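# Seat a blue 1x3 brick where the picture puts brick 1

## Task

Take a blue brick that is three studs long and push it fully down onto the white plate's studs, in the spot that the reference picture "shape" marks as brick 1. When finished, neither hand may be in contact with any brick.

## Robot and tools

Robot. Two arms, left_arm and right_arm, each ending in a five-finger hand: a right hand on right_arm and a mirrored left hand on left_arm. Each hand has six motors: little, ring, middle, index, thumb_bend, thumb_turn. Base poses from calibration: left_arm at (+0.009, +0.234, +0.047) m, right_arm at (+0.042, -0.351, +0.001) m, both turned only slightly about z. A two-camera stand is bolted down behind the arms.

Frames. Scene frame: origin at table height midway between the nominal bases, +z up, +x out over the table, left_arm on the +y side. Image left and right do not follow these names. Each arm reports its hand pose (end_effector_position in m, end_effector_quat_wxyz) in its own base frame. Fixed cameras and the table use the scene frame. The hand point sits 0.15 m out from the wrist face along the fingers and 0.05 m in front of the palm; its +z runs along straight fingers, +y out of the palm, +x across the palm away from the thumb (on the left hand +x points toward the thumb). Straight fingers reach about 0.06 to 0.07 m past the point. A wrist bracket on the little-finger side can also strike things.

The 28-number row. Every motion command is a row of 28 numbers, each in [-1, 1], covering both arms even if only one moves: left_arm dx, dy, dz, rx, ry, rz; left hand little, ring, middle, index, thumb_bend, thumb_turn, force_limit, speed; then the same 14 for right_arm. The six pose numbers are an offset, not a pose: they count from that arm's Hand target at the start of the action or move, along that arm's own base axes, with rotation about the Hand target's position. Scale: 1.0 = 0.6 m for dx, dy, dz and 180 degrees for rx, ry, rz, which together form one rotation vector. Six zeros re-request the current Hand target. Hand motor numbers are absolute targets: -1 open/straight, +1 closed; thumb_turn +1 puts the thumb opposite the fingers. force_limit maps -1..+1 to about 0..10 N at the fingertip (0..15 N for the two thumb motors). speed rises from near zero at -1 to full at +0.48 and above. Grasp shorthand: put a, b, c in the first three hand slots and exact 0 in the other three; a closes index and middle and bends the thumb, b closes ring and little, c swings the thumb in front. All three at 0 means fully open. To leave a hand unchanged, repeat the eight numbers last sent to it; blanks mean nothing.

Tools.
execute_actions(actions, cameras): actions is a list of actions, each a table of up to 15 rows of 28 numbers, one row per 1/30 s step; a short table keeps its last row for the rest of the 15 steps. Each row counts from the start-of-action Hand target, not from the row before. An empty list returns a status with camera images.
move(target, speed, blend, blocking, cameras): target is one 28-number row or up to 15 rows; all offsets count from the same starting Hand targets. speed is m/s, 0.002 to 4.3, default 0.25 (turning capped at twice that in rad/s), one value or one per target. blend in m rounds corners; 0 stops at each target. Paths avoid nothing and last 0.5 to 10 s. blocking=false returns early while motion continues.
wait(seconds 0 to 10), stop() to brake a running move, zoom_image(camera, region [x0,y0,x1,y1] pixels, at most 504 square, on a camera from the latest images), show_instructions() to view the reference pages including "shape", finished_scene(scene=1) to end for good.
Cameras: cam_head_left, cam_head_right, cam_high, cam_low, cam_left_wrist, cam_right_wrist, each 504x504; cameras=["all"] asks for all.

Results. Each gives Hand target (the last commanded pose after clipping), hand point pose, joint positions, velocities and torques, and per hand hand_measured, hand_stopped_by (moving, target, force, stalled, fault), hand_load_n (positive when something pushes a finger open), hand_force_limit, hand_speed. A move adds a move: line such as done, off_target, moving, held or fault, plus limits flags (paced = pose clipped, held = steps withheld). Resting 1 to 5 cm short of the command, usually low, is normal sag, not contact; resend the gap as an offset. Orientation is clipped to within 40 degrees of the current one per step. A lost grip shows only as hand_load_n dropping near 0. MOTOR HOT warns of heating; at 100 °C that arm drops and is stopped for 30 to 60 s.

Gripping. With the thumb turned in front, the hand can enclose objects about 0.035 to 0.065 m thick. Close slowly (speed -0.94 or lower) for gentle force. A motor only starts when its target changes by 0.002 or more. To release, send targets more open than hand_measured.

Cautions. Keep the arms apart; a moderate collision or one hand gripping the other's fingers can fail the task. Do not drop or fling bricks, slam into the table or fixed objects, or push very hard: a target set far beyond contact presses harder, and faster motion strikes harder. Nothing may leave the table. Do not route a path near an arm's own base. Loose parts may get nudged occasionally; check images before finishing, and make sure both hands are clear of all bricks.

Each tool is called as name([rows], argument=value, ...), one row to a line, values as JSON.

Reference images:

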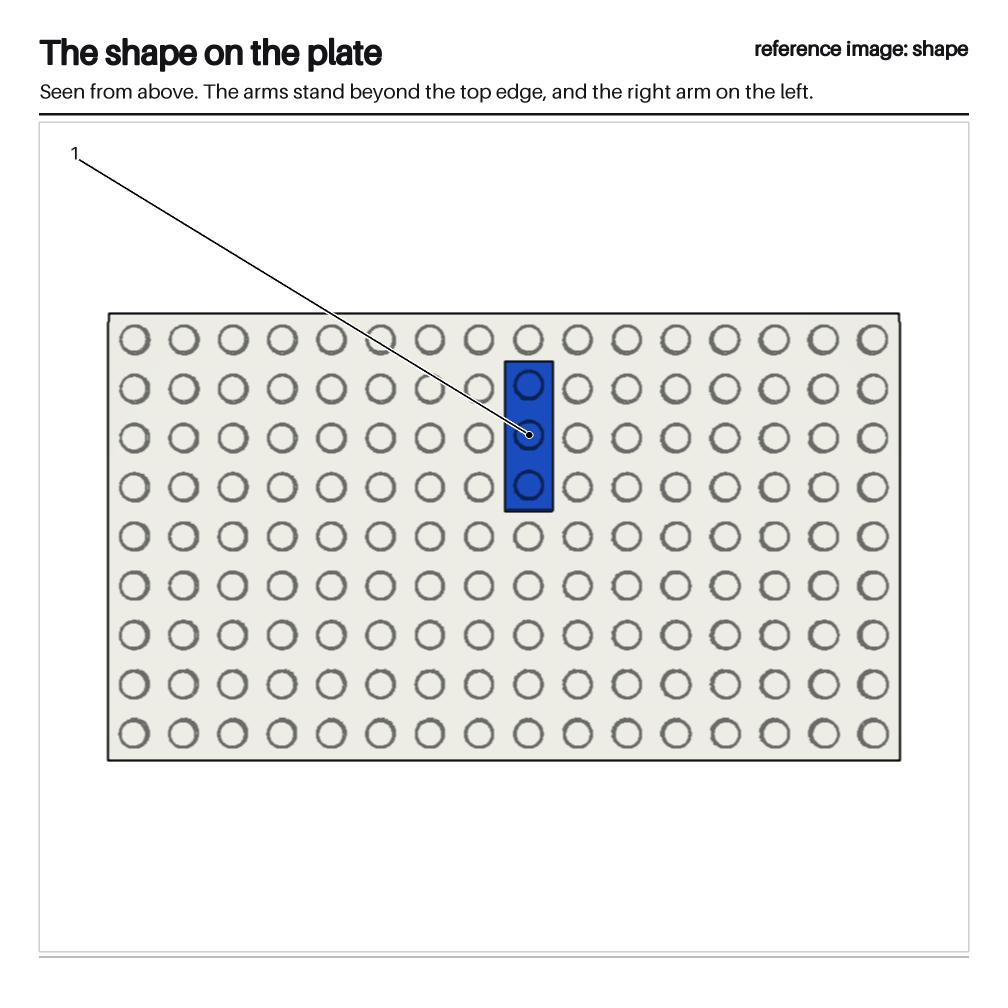

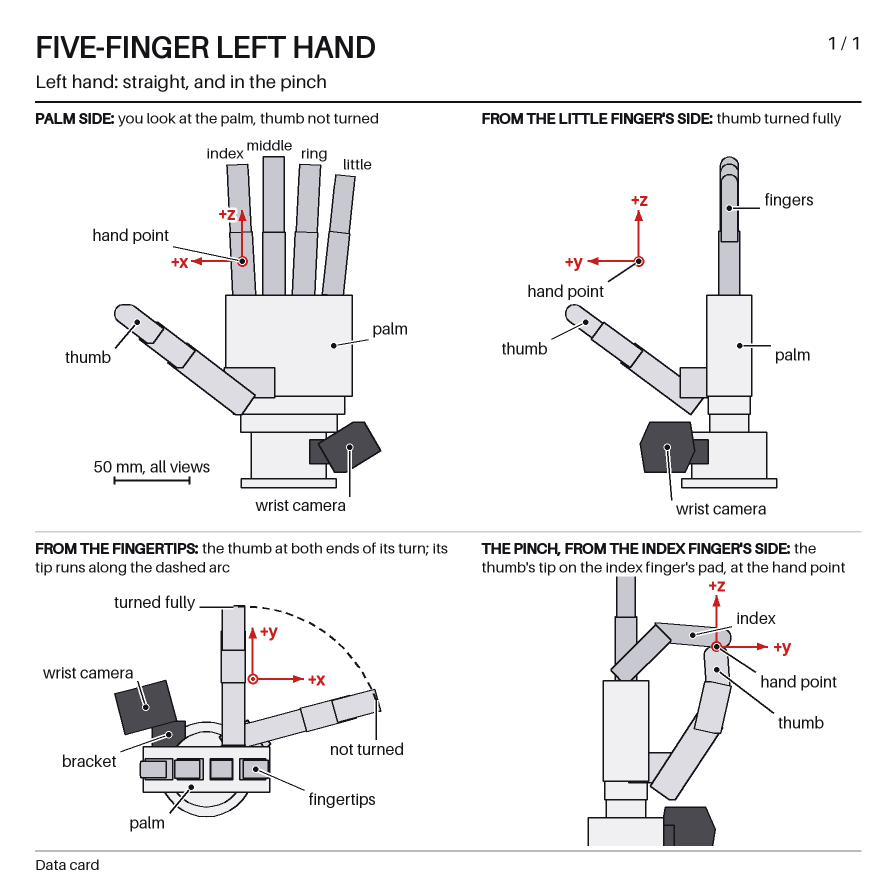

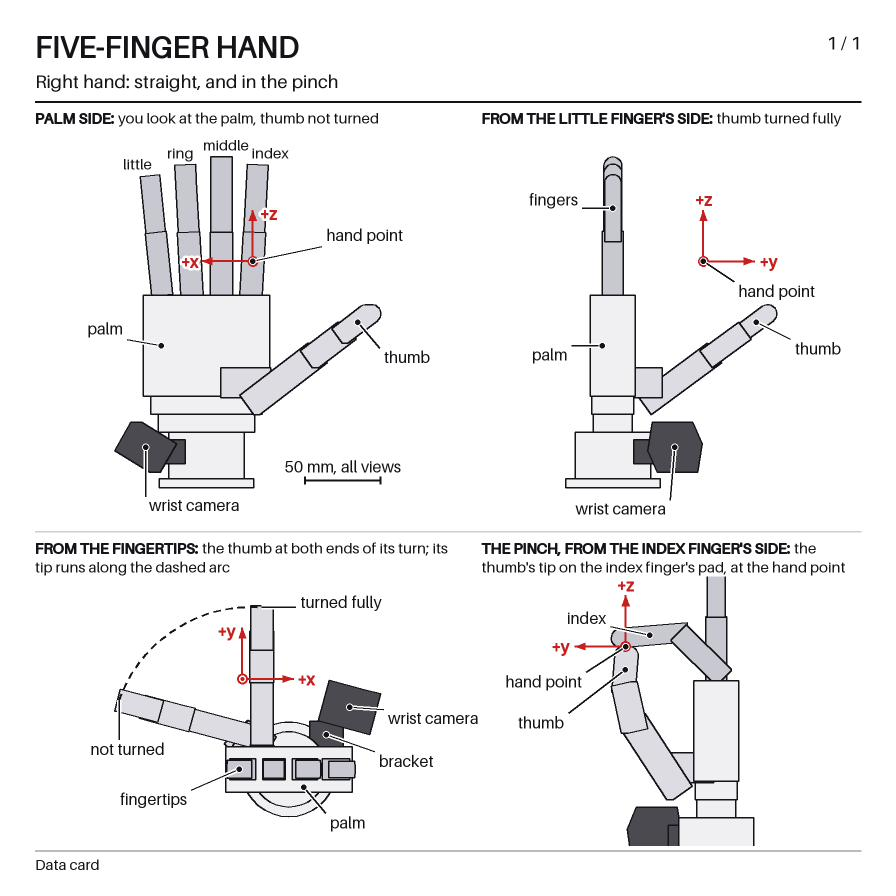

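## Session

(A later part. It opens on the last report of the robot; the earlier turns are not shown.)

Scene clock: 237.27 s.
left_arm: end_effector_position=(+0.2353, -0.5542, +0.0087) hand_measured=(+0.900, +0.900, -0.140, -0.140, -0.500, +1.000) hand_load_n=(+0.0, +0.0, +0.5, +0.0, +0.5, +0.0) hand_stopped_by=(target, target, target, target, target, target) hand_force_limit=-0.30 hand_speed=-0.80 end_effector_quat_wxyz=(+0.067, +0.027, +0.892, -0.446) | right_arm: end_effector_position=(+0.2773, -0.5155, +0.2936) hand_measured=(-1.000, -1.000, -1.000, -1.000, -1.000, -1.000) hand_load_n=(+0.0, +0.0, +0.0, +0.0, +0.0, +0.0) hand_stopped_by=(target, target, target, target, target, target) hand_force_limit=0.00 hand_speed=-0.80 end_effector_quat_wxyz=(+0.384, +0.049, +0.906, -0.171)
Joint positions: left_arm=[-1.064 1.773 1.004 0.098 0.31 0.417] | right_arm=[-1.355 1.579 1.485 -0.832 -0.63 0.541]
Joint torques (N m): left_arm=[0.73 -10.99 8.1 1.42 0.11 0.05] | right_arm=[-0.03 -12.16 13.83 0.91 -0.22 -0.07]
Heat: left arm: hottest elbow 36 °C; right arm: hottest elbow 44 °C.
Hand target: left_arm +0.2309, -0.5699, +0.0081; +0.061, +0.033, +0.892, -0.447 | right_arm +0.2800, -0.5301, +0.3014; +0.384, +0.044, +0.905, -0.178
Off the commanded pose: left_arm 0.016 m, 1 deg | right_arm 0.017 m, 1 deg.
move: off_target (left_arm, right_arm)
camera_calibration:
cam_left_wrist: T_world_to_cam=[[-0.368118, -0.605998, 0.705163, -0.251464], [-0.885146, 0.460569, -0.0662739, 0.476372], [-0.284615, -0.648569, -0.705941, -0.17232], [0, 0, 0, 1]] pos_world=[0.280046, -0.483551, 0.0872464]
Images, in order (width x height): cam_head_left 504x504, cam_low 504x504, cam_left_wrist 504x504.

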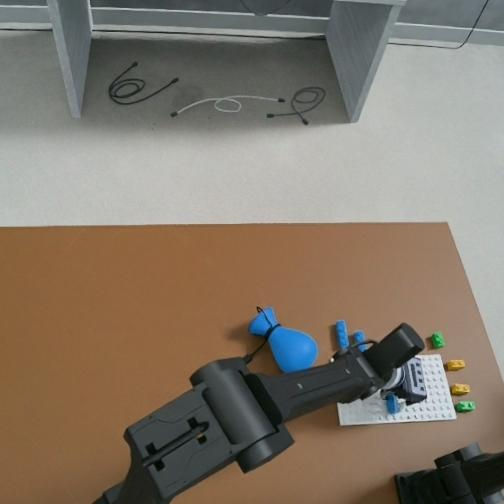

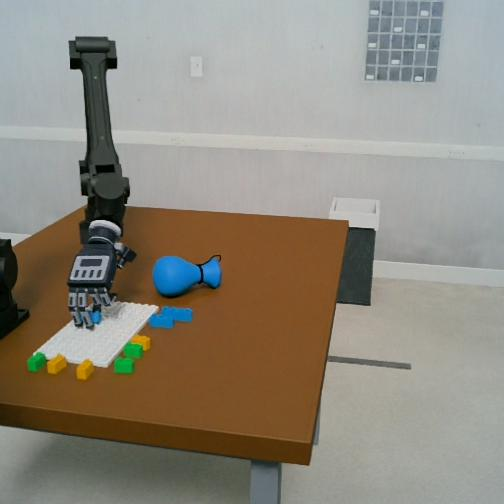

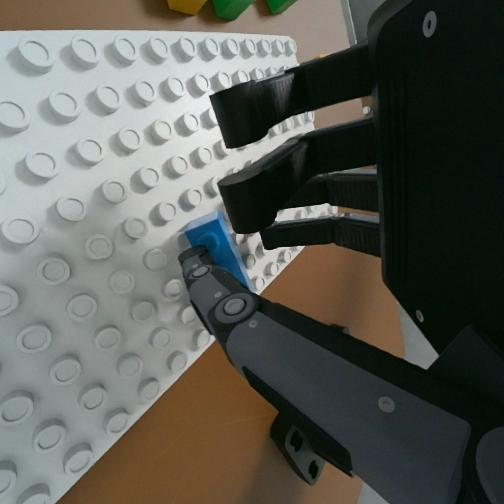

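move(target=[0, 0, 0, 0, 0, 0, 0.9, 0.9, -0.14, -0.14, -0.33, 1.0, -0.3, -0.9, 0,0,0, 0, 0, 0, -1, -1, -1, -1, -1, -1, 0.0, -0.8], speed=0.04, cameras=["cam_low", "cam_left_wrist", "cam_head_left", "cam_head_right"])

zoom_image(camera="cam_low", region=[65, 280, 125, 340])

zoom_image(camera="cam_left_wrist", region=[110, 130, 310, 330])

zoom_image(camera="cam_head_left", region=[365, 370, 425, 430])

zoom_image(camera="cam_head_right", region=[380, 390, 420, 430])

Scene clock: 239.87 s.
left_arm: end_effector_position=(+0.2342, -0.5556, +0.0080) hand_measured=(+0.900, +0.900, -0.140, -0.140, -0.330, +1.000) hand_load_n=(+0.0, +0.0, +0.0, +0.0, +0.0, +0.0) hand_stopped_by=(target, target, target, target, target, target) hand_force_limit=-0.30 hand_speed=-0.90 end_effector_quat_wxyz=(+0.066, +0.028, +0.892, -0.446) | right_arm: end_effector_position=(+0.2773, -0.5155, +0.2936) hand_measured=(-1.000, -1.000, -1.000, -1.000, -1.000, -1.000) hand_load_n=(+0.0, +0.0, +0.0, +0.0, +0.0, +0.0) hand_stopped_by=(target, target, target, target, target, target) hand_force_limit=0.00 hand_speed=-0.80 end_effector_quat_wxyz=(+0.384, +0.049, +0.906, -0.171)
Joint positions: left_arm=[-1.067 1.776 1.006 0.098 0.31 0.417] | right_arm=[-1.355 1.579 1.485 -0.832 -0.63 0.541]
Joint torques (N m): left_arm=[0.5 -11.58 8.06 1.35 0.08 0.07] | right_arm=[0.03 -12.34 13.81 0.96 -0.22 -0.07]
Heat: left arm: hottest elbow 36 °C; right arm: hottest elbow 44 °C.
Hand target: left_arm +0.2309, -0.5699, +0.0080; +0.061, +0.033, +0.892, -0.446 | right_arm +0.2800, -0.5301, +0.3014; +0.384, +0.044, +0.905, -0.178
Off the commanded pose: left_arm 0.015 m, 1 deg | right_arm 0.017 m, 1 deg.
move: off_target (left_arm, right_arm)
camera_calibration:
cam_left_wrist: T_world_to_cam=[[-0.369431, -0.605522, 0.704885, -0.25166], [-0.88396, 0.462937, -0.0656046, 0.476986], [-0.286592, -0.647327, -0.706281, -0.172789], [0, 0, 0, 1]] pos_world=[0.279145, -0.485051, 0.0866462]
Images, in order (width x height): cam_head_left 504x504, cam_head_right 504x504, cam_low 504x504, cam_left_wrist 504x504.

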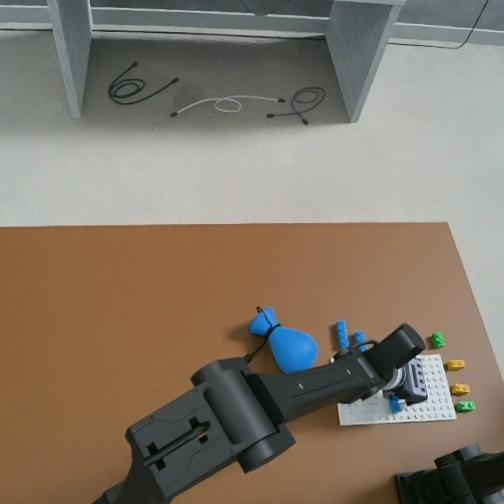

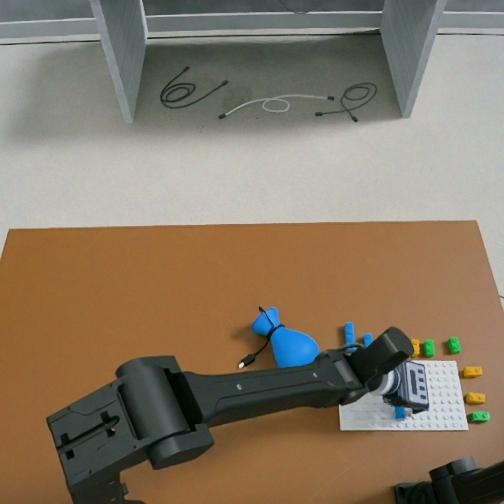

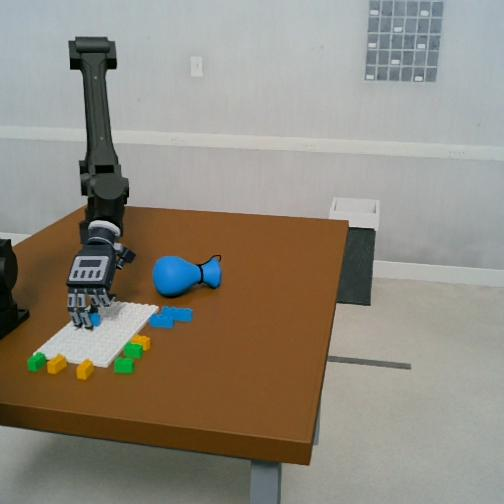

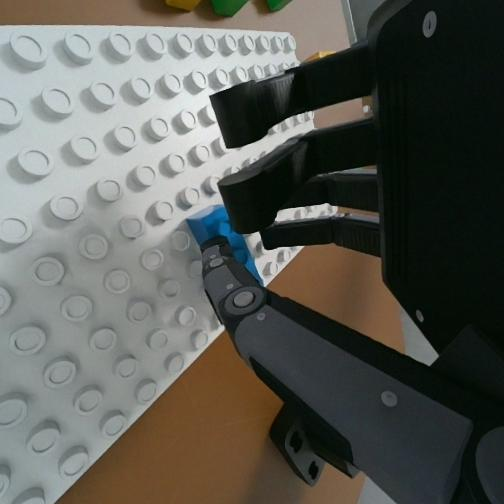

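Scaled by 8.400 from the camera's 504x504 image, which has a finer 720x720 frame.

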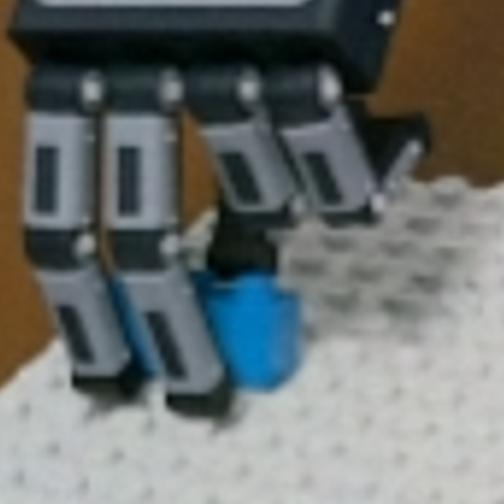

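Scaled by 2.520 from the camera's 504x504 image, which has a finer 720x720 frame.

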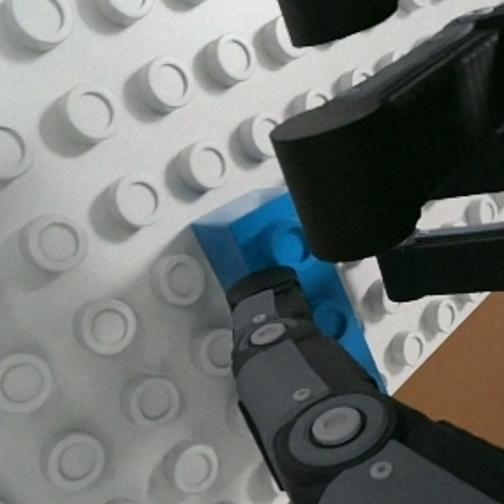

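Scaled by 8.400 from the camera's 504x504 image, which has a finer 720x720 frame.

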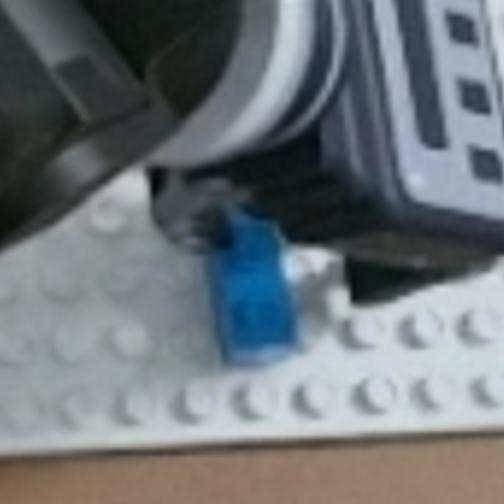

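Scaled by 12.600 from the camera's 504x504 image, which has a finer 720x720 frame.

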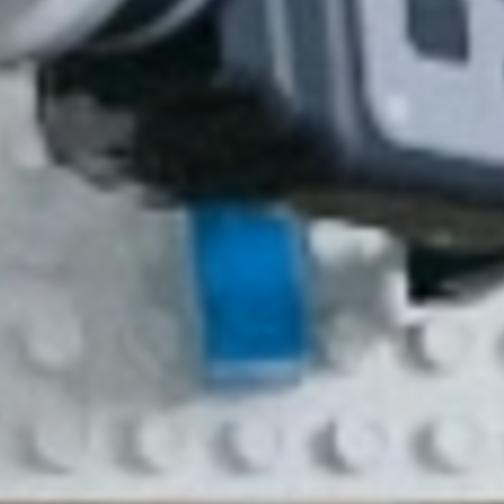

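move(target=[0, 0.004, -0.012, 0, 0, 0, 0.9, 0.9, -0.02, -0.02, -0.375, 1.0, -0.3, -0.85, 0,0,0, 0, 0, 0, -1, -1, -1, -1, -1, -1, 0.0, -0.8], speed=0.04, cameras=["cam_low", "cam_left_wrist", "cam_head_left", "cam_head_right"])

zoom_image(camera="cam_low", region=[65, 280, 125, 340])

zoom_image(camera="cam_left_wrist", region=[110, 130, 310, 330])

zoom_image(camera="cam_head_right", region=[380, 390, 420, 430])

Scene clock: 243.40 s.
left_arm: end_effector_position=(+0.2339, -0.5550, +0.0051) hand_measured=(+0.900, +0.900, -0.020, -0.020, -0.376, +1.000) hand_load_n=(+0.0, +0.0, -0.5, +0.0, +0.0, +0.0) hand_stopped_by=(target, target, target, target, target, target) hand_force_limit=-0.30 hand_speed=-0.85 end_effector_quat_wxyz=(+0.065, +0.028, +0.893, -0.444) | right_arm: end_effector_position=(+0.2773, -0.5155, +0.2936) hand_measured=(-1.000, -1.000, -1.000, -1.000, -1.000, -1.000) hand_load_n=(+0.0, +0.0, +0.0, +0.0, +0.0, +0.0) hand_stopped_by=(target, target, target, target, target, target) hand_force_limit=0.00 hand_speed=-0.80 end_effector_quat_wxyz=(+0.384, +0.049, +0.906, -0.171)
Joint positions: left_arm=[-1.067 1.781 1.006 0.098 0.31 0.417] | right_arm=[-1.355 1.579 1.485 -0.832 -0.63 0.541]
Joint torques (N m): left_arm=[0.62 -11.05 7.45 2.13 0.18 0.06] | right_arm=[-0.15 -12.28 13.83 0.99 -0.22 -0.08]
Heat: left arm: hottest elbow 36 °C; right arm: hottest elbow 44 °C.
Hand target: left_arm +0.2309, -0.5674, +0.0007; +0.061, +0.033, +0.892, -0.446 | right_arm +0.2800, -0.5301, +0.3014; +0.384, +0.044, +0.905, -0.178
Off the commanded pose: left_arm 0.014 m, 1 deg | right_arm 0.017 m, 1 deg.
move: off_target (left_arm, right_arm)
camera_calibration:
cam_left_wrist: T_world_to_cam=[[-0.367729, -0.608532, 0.703181, -0.251465], [-0.884119, 0.463197, -0.0615004, 0.476457], [-0.288286, -0.644311, -0.708346, -0.17249], [0, 0, 0, 1]] pos_world=[0.279048, -0.484855, 0.0839448]
Images, in order (width x height): cam_head_left 504x504, cam_head_right 504x504, cam_low 504x504, cam_left_wrist 504x504.

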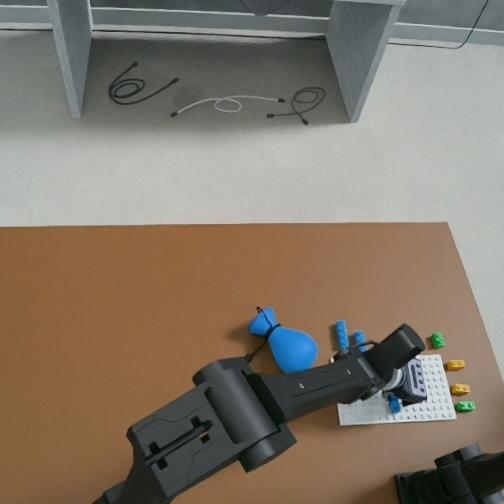

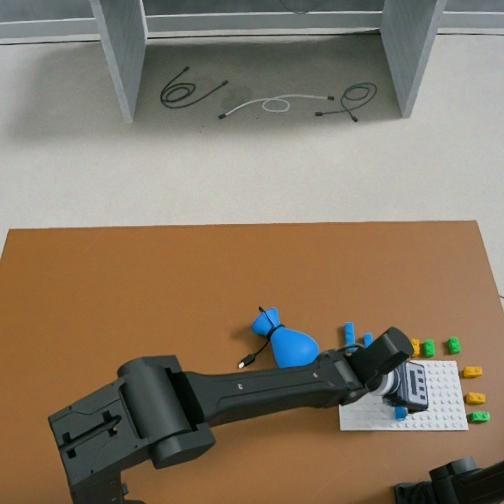

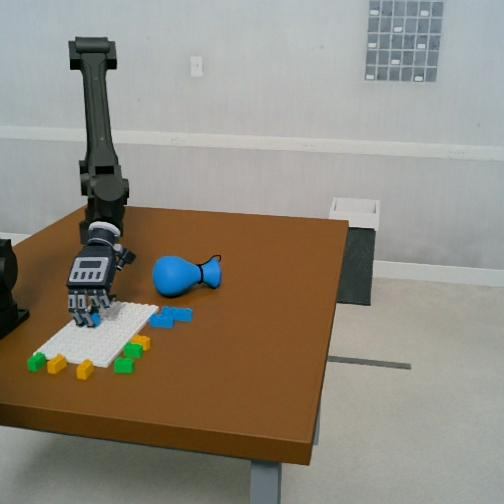

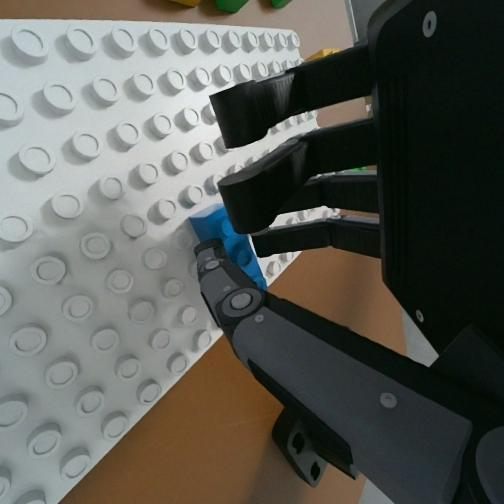

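Scaled by 8.400 from the camera's 504x504 image, which has a finer 720x720 frame.

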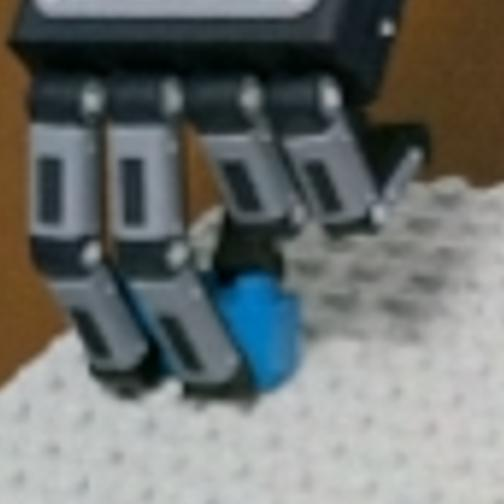

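Scaled by 2.520 from the camera's 504x504 image, which has a finer 720x720 frame.

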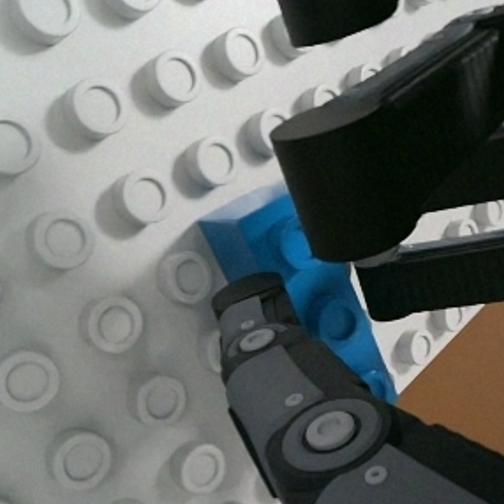

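Scaled by 12.600 from the camera's 504x504 image, which has a finer 720x720 frame.

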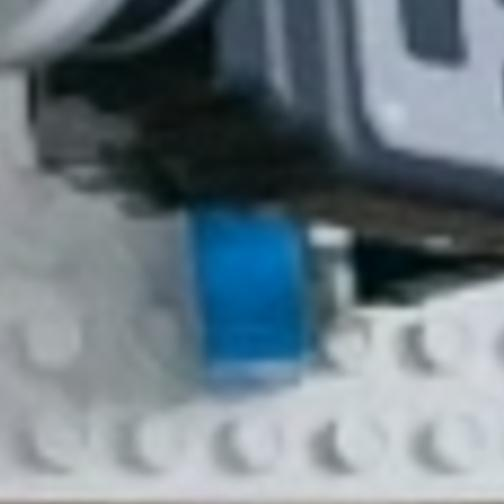

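move(target=[0, 0.004, 0.0, 0, 0, 0, 0.9, 0.9, 0.2, 0.2, -0.376, 1.0, -0.4, -0.9, 0,0,0, 0, 0, 0, -1, -1, -1, -1, -1, -1, 0.0, -0.8], speed=0.04, cameras=["cam_low", "cam_left_wrist", "cam_head_left", "cam_head_right"])

zoom_image(camera="cam_low", region=[65, 280, 125, 340])

zoom_image(camera="cam_left_wrist", region=[110, 130, 310, 330])

zoom_image(camera="cam_head_right", region=[380, 390, 420, 430])

zoom_image(camera="cam_head_left", region=[365, 370, 425, 430])

Scene clock: 245.03 s.
left_arm: end_effector_position=(+0.2336, -0.5548, +0.0041) hand_measured=(+0.900, +0.900, +0.072, +0.128, -0.376, +1.000) hand_load_n=(+0.0, +0.0, +2.0, +4.5, +4.0, -0.5) hand_stopped_by=(target, target, force, force, target, target) hand_force_limit=-0.40 hand_speed=-0.90 end_effector_quat_wxyz=(+0.064, +0.028, +0.893, -0.444) | right_arm: end_effector_position=(+0.2773, -0.5155, +0.2936) hand_measured=(-1.000, -1.000, -1.000, -1.000, -1.000, -1.000) hand_load_n=(+0.0, +0.0, +0.0, +0.0, +0.0, +0.0) hand_stopped_by=(target, target, target, target, target, target) hand_force_limit=0.00 hand_speed=-0.80 end_effector_quat_wxyz=(+0.384, +0.049, +0.906, -0.171)
Joint positions: left_arm=[-1.067 1.783 1.006 0.098 0.311 0.417] | right_arm=[-1.355 1.579 1.485 -0.832 -0.63 0.541]
Joint torques (N m): left_arm=[0.56 -11.63 6.82 2.21 0.16 0.1] | right_arm=[0.09 -12.34 13.86 0.94 -0.23 -0.07]
Heat: left arm: hottest elbow 36 °C; right arm: hottest elbow 44 °C.
Hand target: left_arm +0.2309, -0.5651, +0.0009; +0.061, +0.033, +0.892, -0.446 | right_arm +0.2800, -0.5301, +0.3014; +0.384, +0.044, +0.905, -0.178
Off the commanded pose: left_arm 0.011 m, 1 deg | right_arm 0.017 m, 1 deg.
move: off_target (left_arm, right_arm)
camera_calibration:
cam_left_wrist: T_world_to_cam=[[-0.36711, -0.609381, 0.702769, -0.251287], [-0.883938, 0.463791, -0.0595898, 0.476342], [-0.289625, -0.643081, -0.708918, -0.172147], [0, 0, 0, 1]] pos_world=[0.278949, -0.484757, 0.0829444]
Images, in order (width x height): cam_head_left 504x504, cam_head_right 504x504, cam_low 504x504, cam_left_wrist 504x504.

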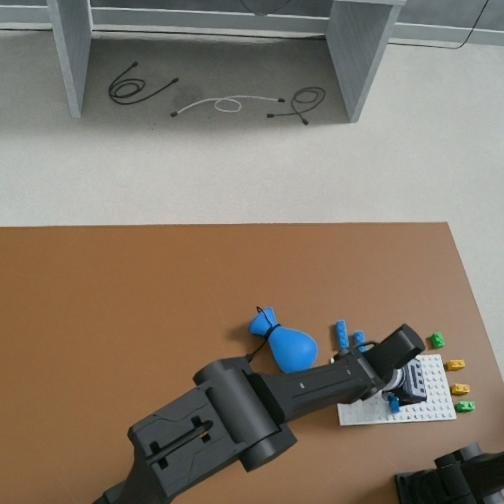

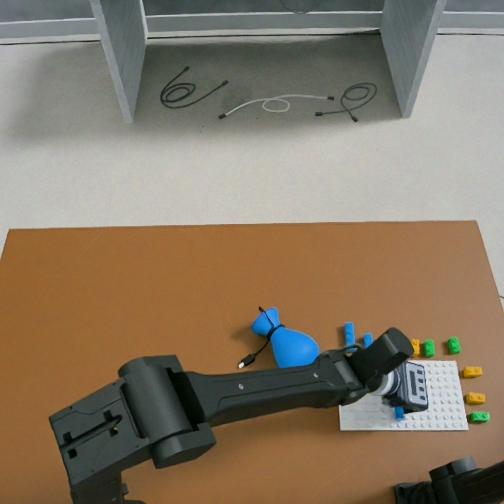

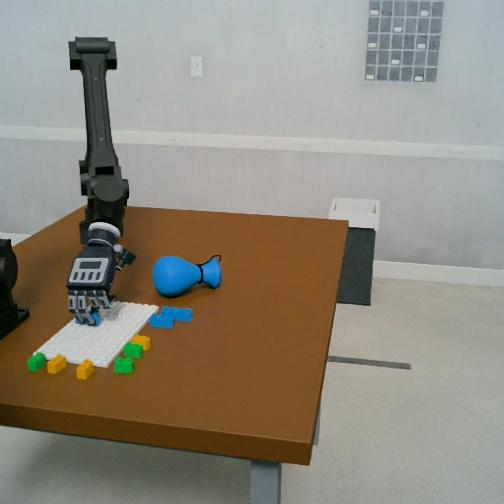

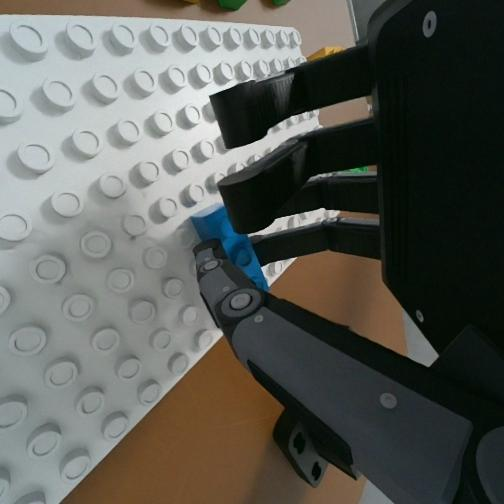

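Scaled by 8.400 from the camera's 504x504 image, which has a finer 720x720 frame.

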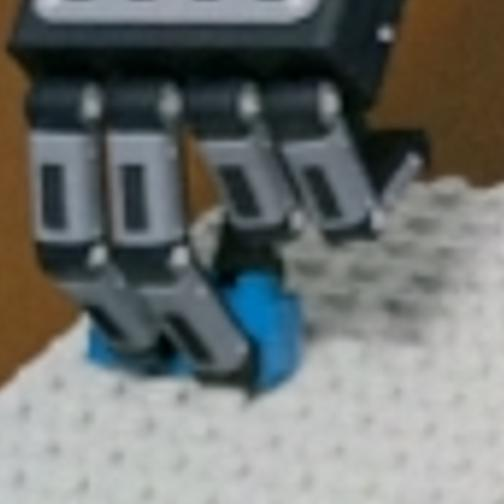

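Scaled by 2.520 from the camera's 504x504 image, which has a finer 720x720 frame.

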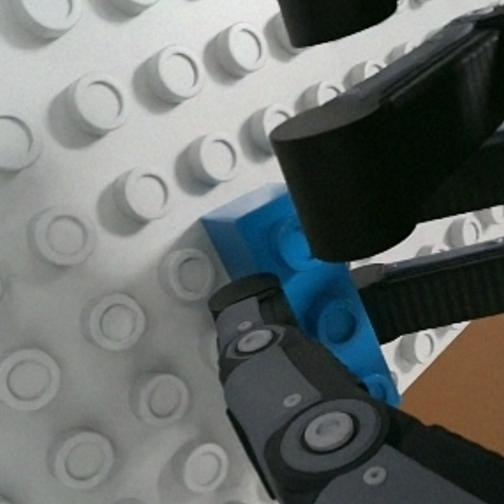

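Scaled by 12.600 from the camera's 504x504 image, which has a finer 720x720 frame.

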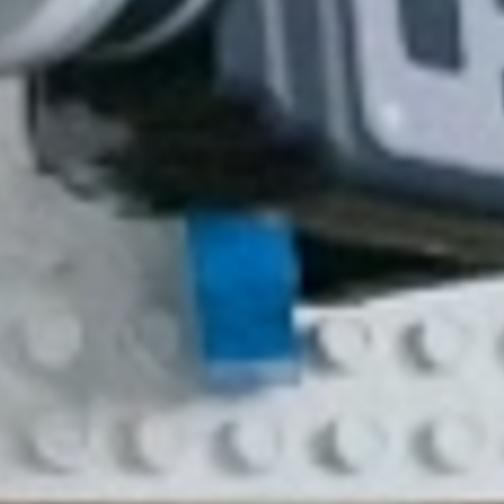

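Scaled by 8.400 from the camera's 504x504 image, which has a finer 720x720 frame.

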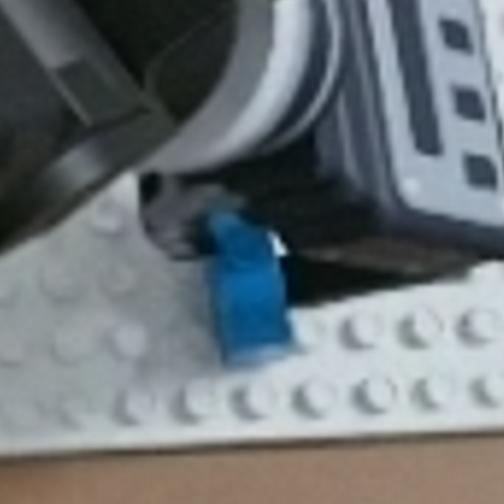

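move([
  [0.0, 0.0, 0.14, 0, 0, 0, 0.9, 0.9, 0.2, 0.2, -0.376, 1.0, -0.4, -0.9, 0,0,0, 0, 0, 0, -1, -1, -1, -1, -1, -1, 0.0, -0.8],
  [0.245, 0.025, 0.14, 0, 0, 0, 0.9, 0.9, 0.2, 0.2, -0.376, 1.0, -0.4, -0.9, 0,0,0, 0, 0, 0, -1, -1, -1, -1, -1, -1, 0.0, -0.8],
], speed=0.12, blend=[0.02, 0], cameras=["cam_low", "cam_left_wrist", "cam_head_left"])

zoom_image(camera="cam_low", region=[120, 260, 200, 340])

zoom_image(camera="cam_left_wrist", region=[110, 130, 310, 330])

zoom_image(camera="cam_head_left", region=[350, 290, 430, 370])

Scene clock: 250.07 s.
left_arm: end_effector_position=(+0.3634, -0.5423, +0.0811) hand_measured=(+0.900, +0.900, +0.072, +0.128, -0.376, +1.000) hand_load_n=(+0.0, +0.0, +1.5, +2.5, +3.0, -1.0) hand_stopped_by=(target, target, force, force, target, target) hand_force_limit=-0.40 hand_speed=-0.90 end_effector_quat_wxyz=(+0.056, +0.028, +0.894, -0.445) | right_arm: end_effector_position=(+0.2773, -0.5155, +0.2936) hand_measured=(-1.000, -1.000, -1.000, -1.000, -1.000, -1.000) hand_load_n=(+0.0, +0.0, +0.0, +0.0, +0.0, +0.0) hand_stopped_by=(target, target, target, target, target, target) hand_force_limit=0.00 hand_speed=-0.80 end_effector_quat_wxyz=(+0.384, +0.049, +0.906, -0.171)
Joint positions: left_arm=[-0.847 1.805 1.302 -0.244 0.492 0.568] | right_arm=[-1.355 1.579 1.485 -0.832 -0.63 0.541]
Joint torques (N m): left_arm=[2.37 -12.86 9.8 1.13 0.3 0.19] | right_arm=[0.03 -12.34 13.86 0.99 -0.22 -0.08]
Heat: left arm: hottest elbow 36 °C; right arm: hottest elbow 44 °C.
Hand target: left_arm +0.3778, -0.5502, +0.0848; +0.061, +0.033, +0.892, -0.447 | right_arm +0.2800, -0.5301, +0.3014; +0.384, +0.044, +0.905, -0.178
Off the commanded pose: left_arm 0.017 m, 1 deg | right_arm 0.017 m, 1 deg.
move: off_target (left_arm, right_arm)
camera_calibration:
cam_left_wrist: T_world_to_cam=[[-0.361651, -0.605488, 0.708937, -0.250471], [-0.880624, 0.471526, -0.0465135, 0.591774], [-0.306119, -0.641129, -0.703736, -0.0652924], [0, 0, 0, 1]] pos_world=[0.41056, -0.472555, 0.159145]
Images, in order (width x height): cam_head_left 504x504, cam_low 504x504, cam_left_wrist 504x504.

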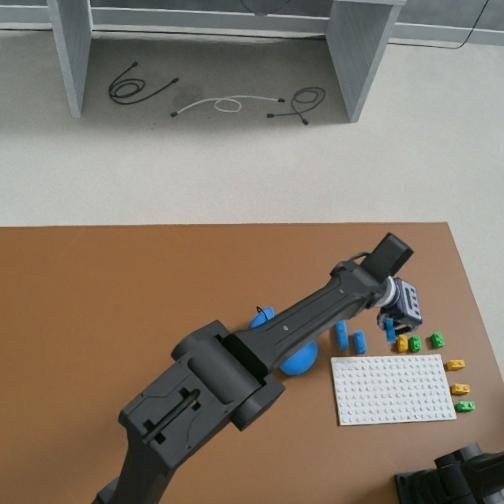

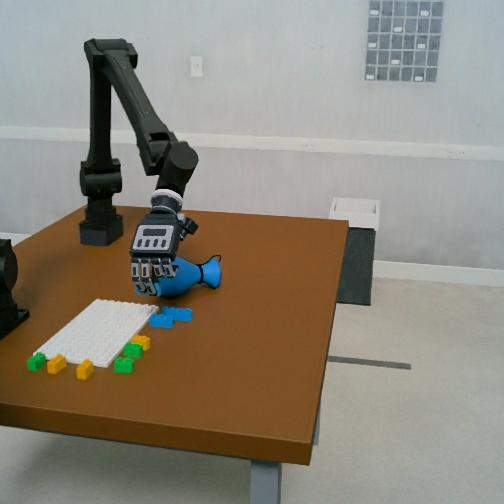

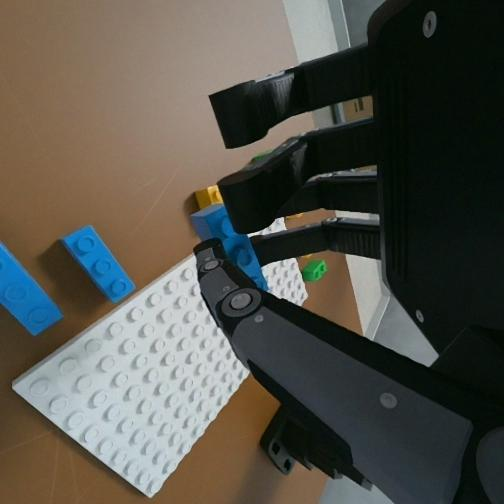

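Scaled by 6.300 from the camera's 504x504 image, which has a finer 720x720 frame.

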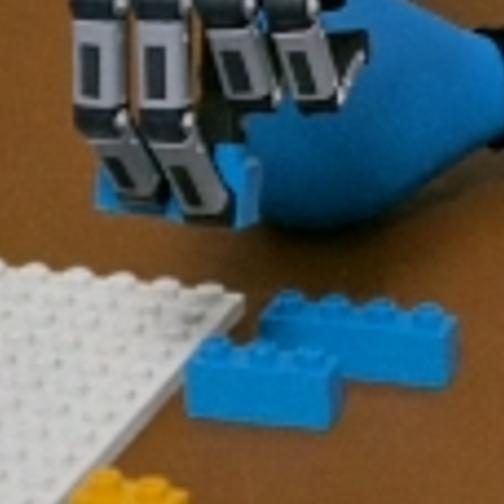

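Scaled by 2.520 from the camera's 504x504 image, which has a finer 720x720 frame.

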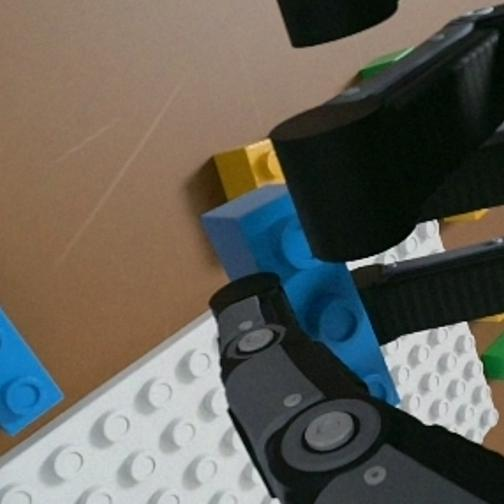

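Scaled by 6.300 from the camera's 504x504 image, which has a finer 720x720 frame.

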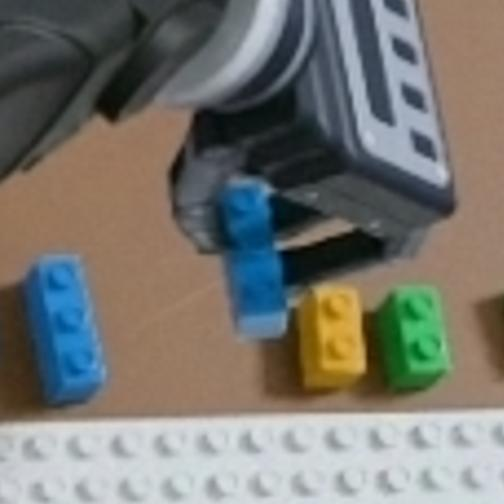

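move(target=[0.013, 0.004, -0.138, 0, 0, 0, 0.9, 0.9, 0.2, 0.2, -0.376, 1.0, -0.4, -0.9, 0,0,0, 0, 0, 0, -1, -1, -1, -1, -1, -1, 0.0, -0.8], speed=0.1, cameras=["cam_low", "cam_head_left"])

zoom_image(camera="cam_low", region=[130, 290, 190, 350])

zoom_image(camera="cam_head_left", region=[350, 290, 430, 370])

Scene clock: 252.77 s.
left_arm: end_effector_position=(+0.3744, -0.5520, +0.0124) hand_measured=(+0.900, +0.900, +0.072, +0.128, -0.376, +1.000) hand_load_n=(+0.0, +0.0, +1.5, +2.5, +2.5, -1.0) hand_stopped_by=(target, target, force, force, target, target) hand_force_limit=-0.40 hand_speed=-0.90 end_effector_quat_wxyz=(+0.055, +0.033, +0.892, -0.446) | right_arm: end_effector_position=(+0.2773, -0.5155, +0.2936) hand_measured=(-1.000, -1.000, -1.000, -1.000, -1.000, -1.000) hand_load_n=(+0.0, +0.0, +0.0, +0.0, +0.0, +0.0) hand_stopped_by=(target, target, target, target, target, target) hand_force_limit=0.00 hand_speed=-0.80 end_effector_quat_wxyz=(+0.384, +0.049, +0.906, -0.171)
Joint positions: left_arm=[-0.843 1.935 1.288 -0.099 0.501 0.579] | right_arm=[-1.355 1.579 1.485 -0.832 -0.63 0.541]
Joint torques (N m): left_arm=[3.14 -14.45 6.22 2.63 0.31 0.25] | right_arm=[0.21 -12.28 13.85 0.98 -0.23 -0.08]
Heat: left arm: hottest elbow 36 °C; right arm: hottest elbow 44 °C.
Hand target: left_arm +0.3856, -0.5477, +0.0020; +0.061, +0.033, +0.892, -0.446 | right_arm +0.2800, -0.5301, +0.3014; +0.384, +0.044, +0.905, -0.178
Off the commanded pose: left_arm 0.016 m, 1 deg | right_arm 0.017 m, 1 deg.
move: off_target (left_arm, right_arm)
Images, in order (width x height): cam_head_left 504x504, cam_low 504x504.

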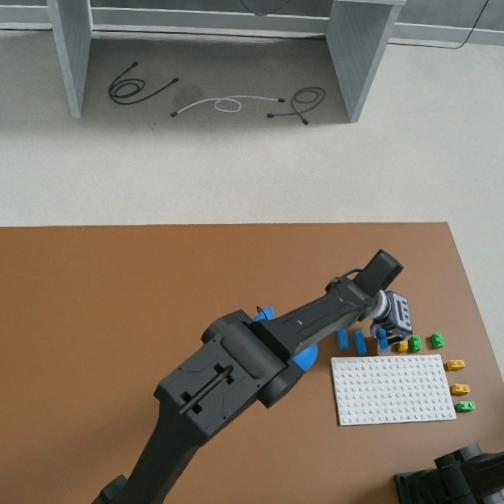

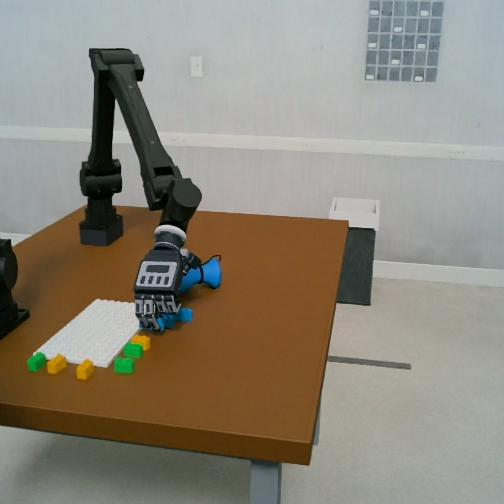

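Scaled by 8.400 from the camera's 504x504 image, which has a finer 720x720 frame.

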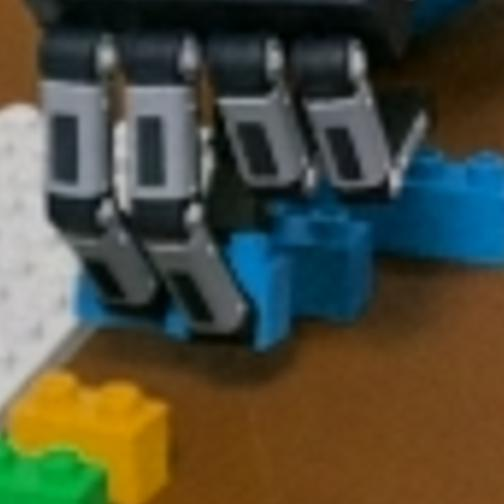

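Scaled by 6.300 from the camera's 504x504 image, which has a finer 720x720 frame.

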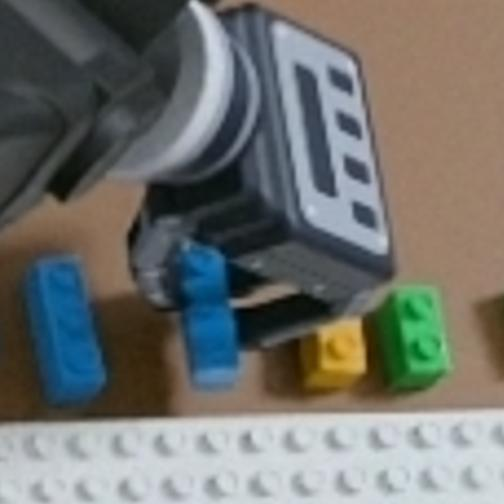

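move(target=[0.007, 0.0, -0.036, 0, 0, 0, 0.9, 0.9, 0.2, 0.2, -0.376, 1.0, -0.4, -0.9, 0,0,0, 0, 0, 0, -1, -1, -1, -1, -1, -1, 0.0, -0.8], speed=0.05, cameras=["cam_low", "cam_head_left"])

zoom_image(camera="cam_low", region=[130, 290, 190, 350])

zoom_image(camera="cam_head_left", region=[350, 290, 430, 370])

Scene clock: 254.83 s.
left_arm: end_effector_position=(+0.3798, -0.5531, -0.0061) hand_measured=(+0.900, +0.900, +0.072, +0.128, -0.376, +1.000) hand_load_n=(+0.0, +0.0, +0.0, +0.0, +0.0, +0.0) hand_stopped_by=(target, target, force, force, target, target) hand_force_limit=-0.40 hand_speed=-0.90 end_effector_quat_wxyz=(+0.057, +0.034, +0.892, -0.448) | right_arm: end_effector_position=(+0.2773, -0.5155, +0.2936) hand_measured=(-1.000, -1.000, -1.000, -1.000, -1.000, -1.000) hand_load_n=(+0.0, +0.0, +0.0, +0.0, +0.0, +0.0) hand_stopped_by=(target, target, target, target, target, target) hand_force_limit=0.00 hand_speed=-0.80 end_effector_quat_wxyz=(+0.384, +0.049, +0.906, -0.171)
Joint positions: left_arm=[-0.837 1.972 1.288 -0.058 0.506 0.583] | right_arm=[-1.355 1.579 1.485 -0.832 -0.63 0.541]
Joint torques (N m): left_arm=[3.14 -14.39 5.72 2.71 0.32 0.22] | right_arm=[-0.09 -12.45 13.83 0.94 -0.22 -0.08]
Heat: left arm: hottest elbow 36 °C; right arm: hottest elbow 44 °C.
Hand target: left_arm +0.3897, -0.5477, -0.0197; +0.061, +0.033, +0.892, -0.446 | right_arm +0.2800, -0.5301, +0.3014; +0.384, +0.044, +0.905, -0.178
Off the commanded pose: left_arm 0.018 m, 1 deg | right_arm 0.017 m, 1 deg.
move: off_target (left_arm, right_arm)
Images, in order (width x height): cam_head_left 504x504, cam_low 504x504.

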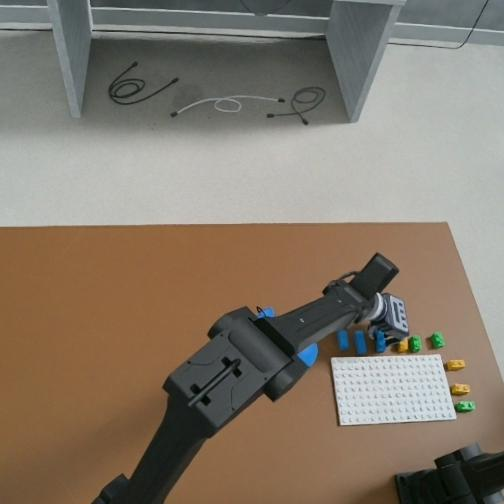

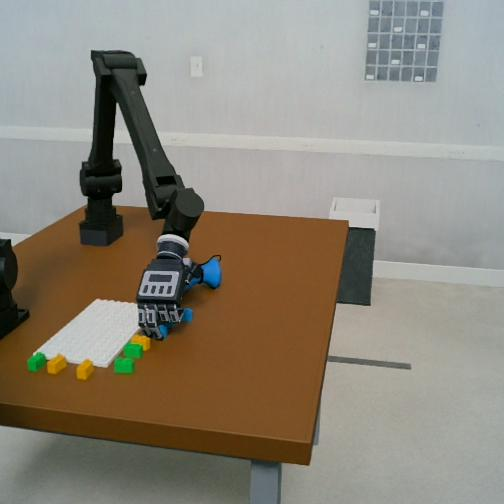

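Scaled by 8.400 from the camera's 504x504 image, which has a finer 720x720 frame.

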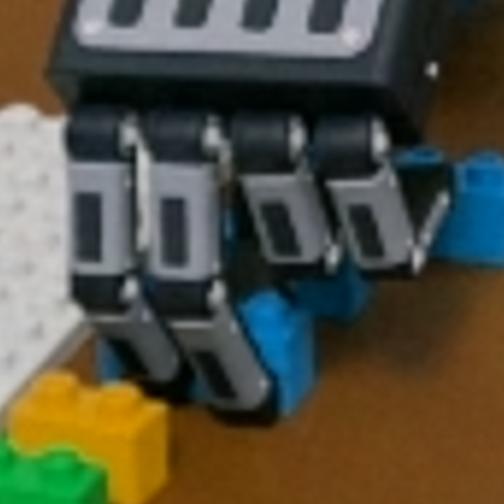

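Scaled by 6.300 from the camera's 504x504 image, which has a finer 720x720 frame.

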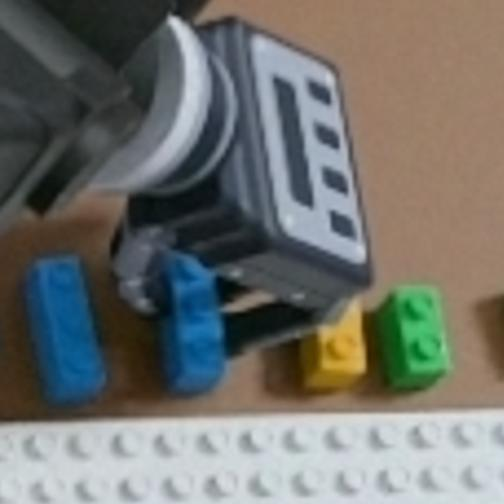

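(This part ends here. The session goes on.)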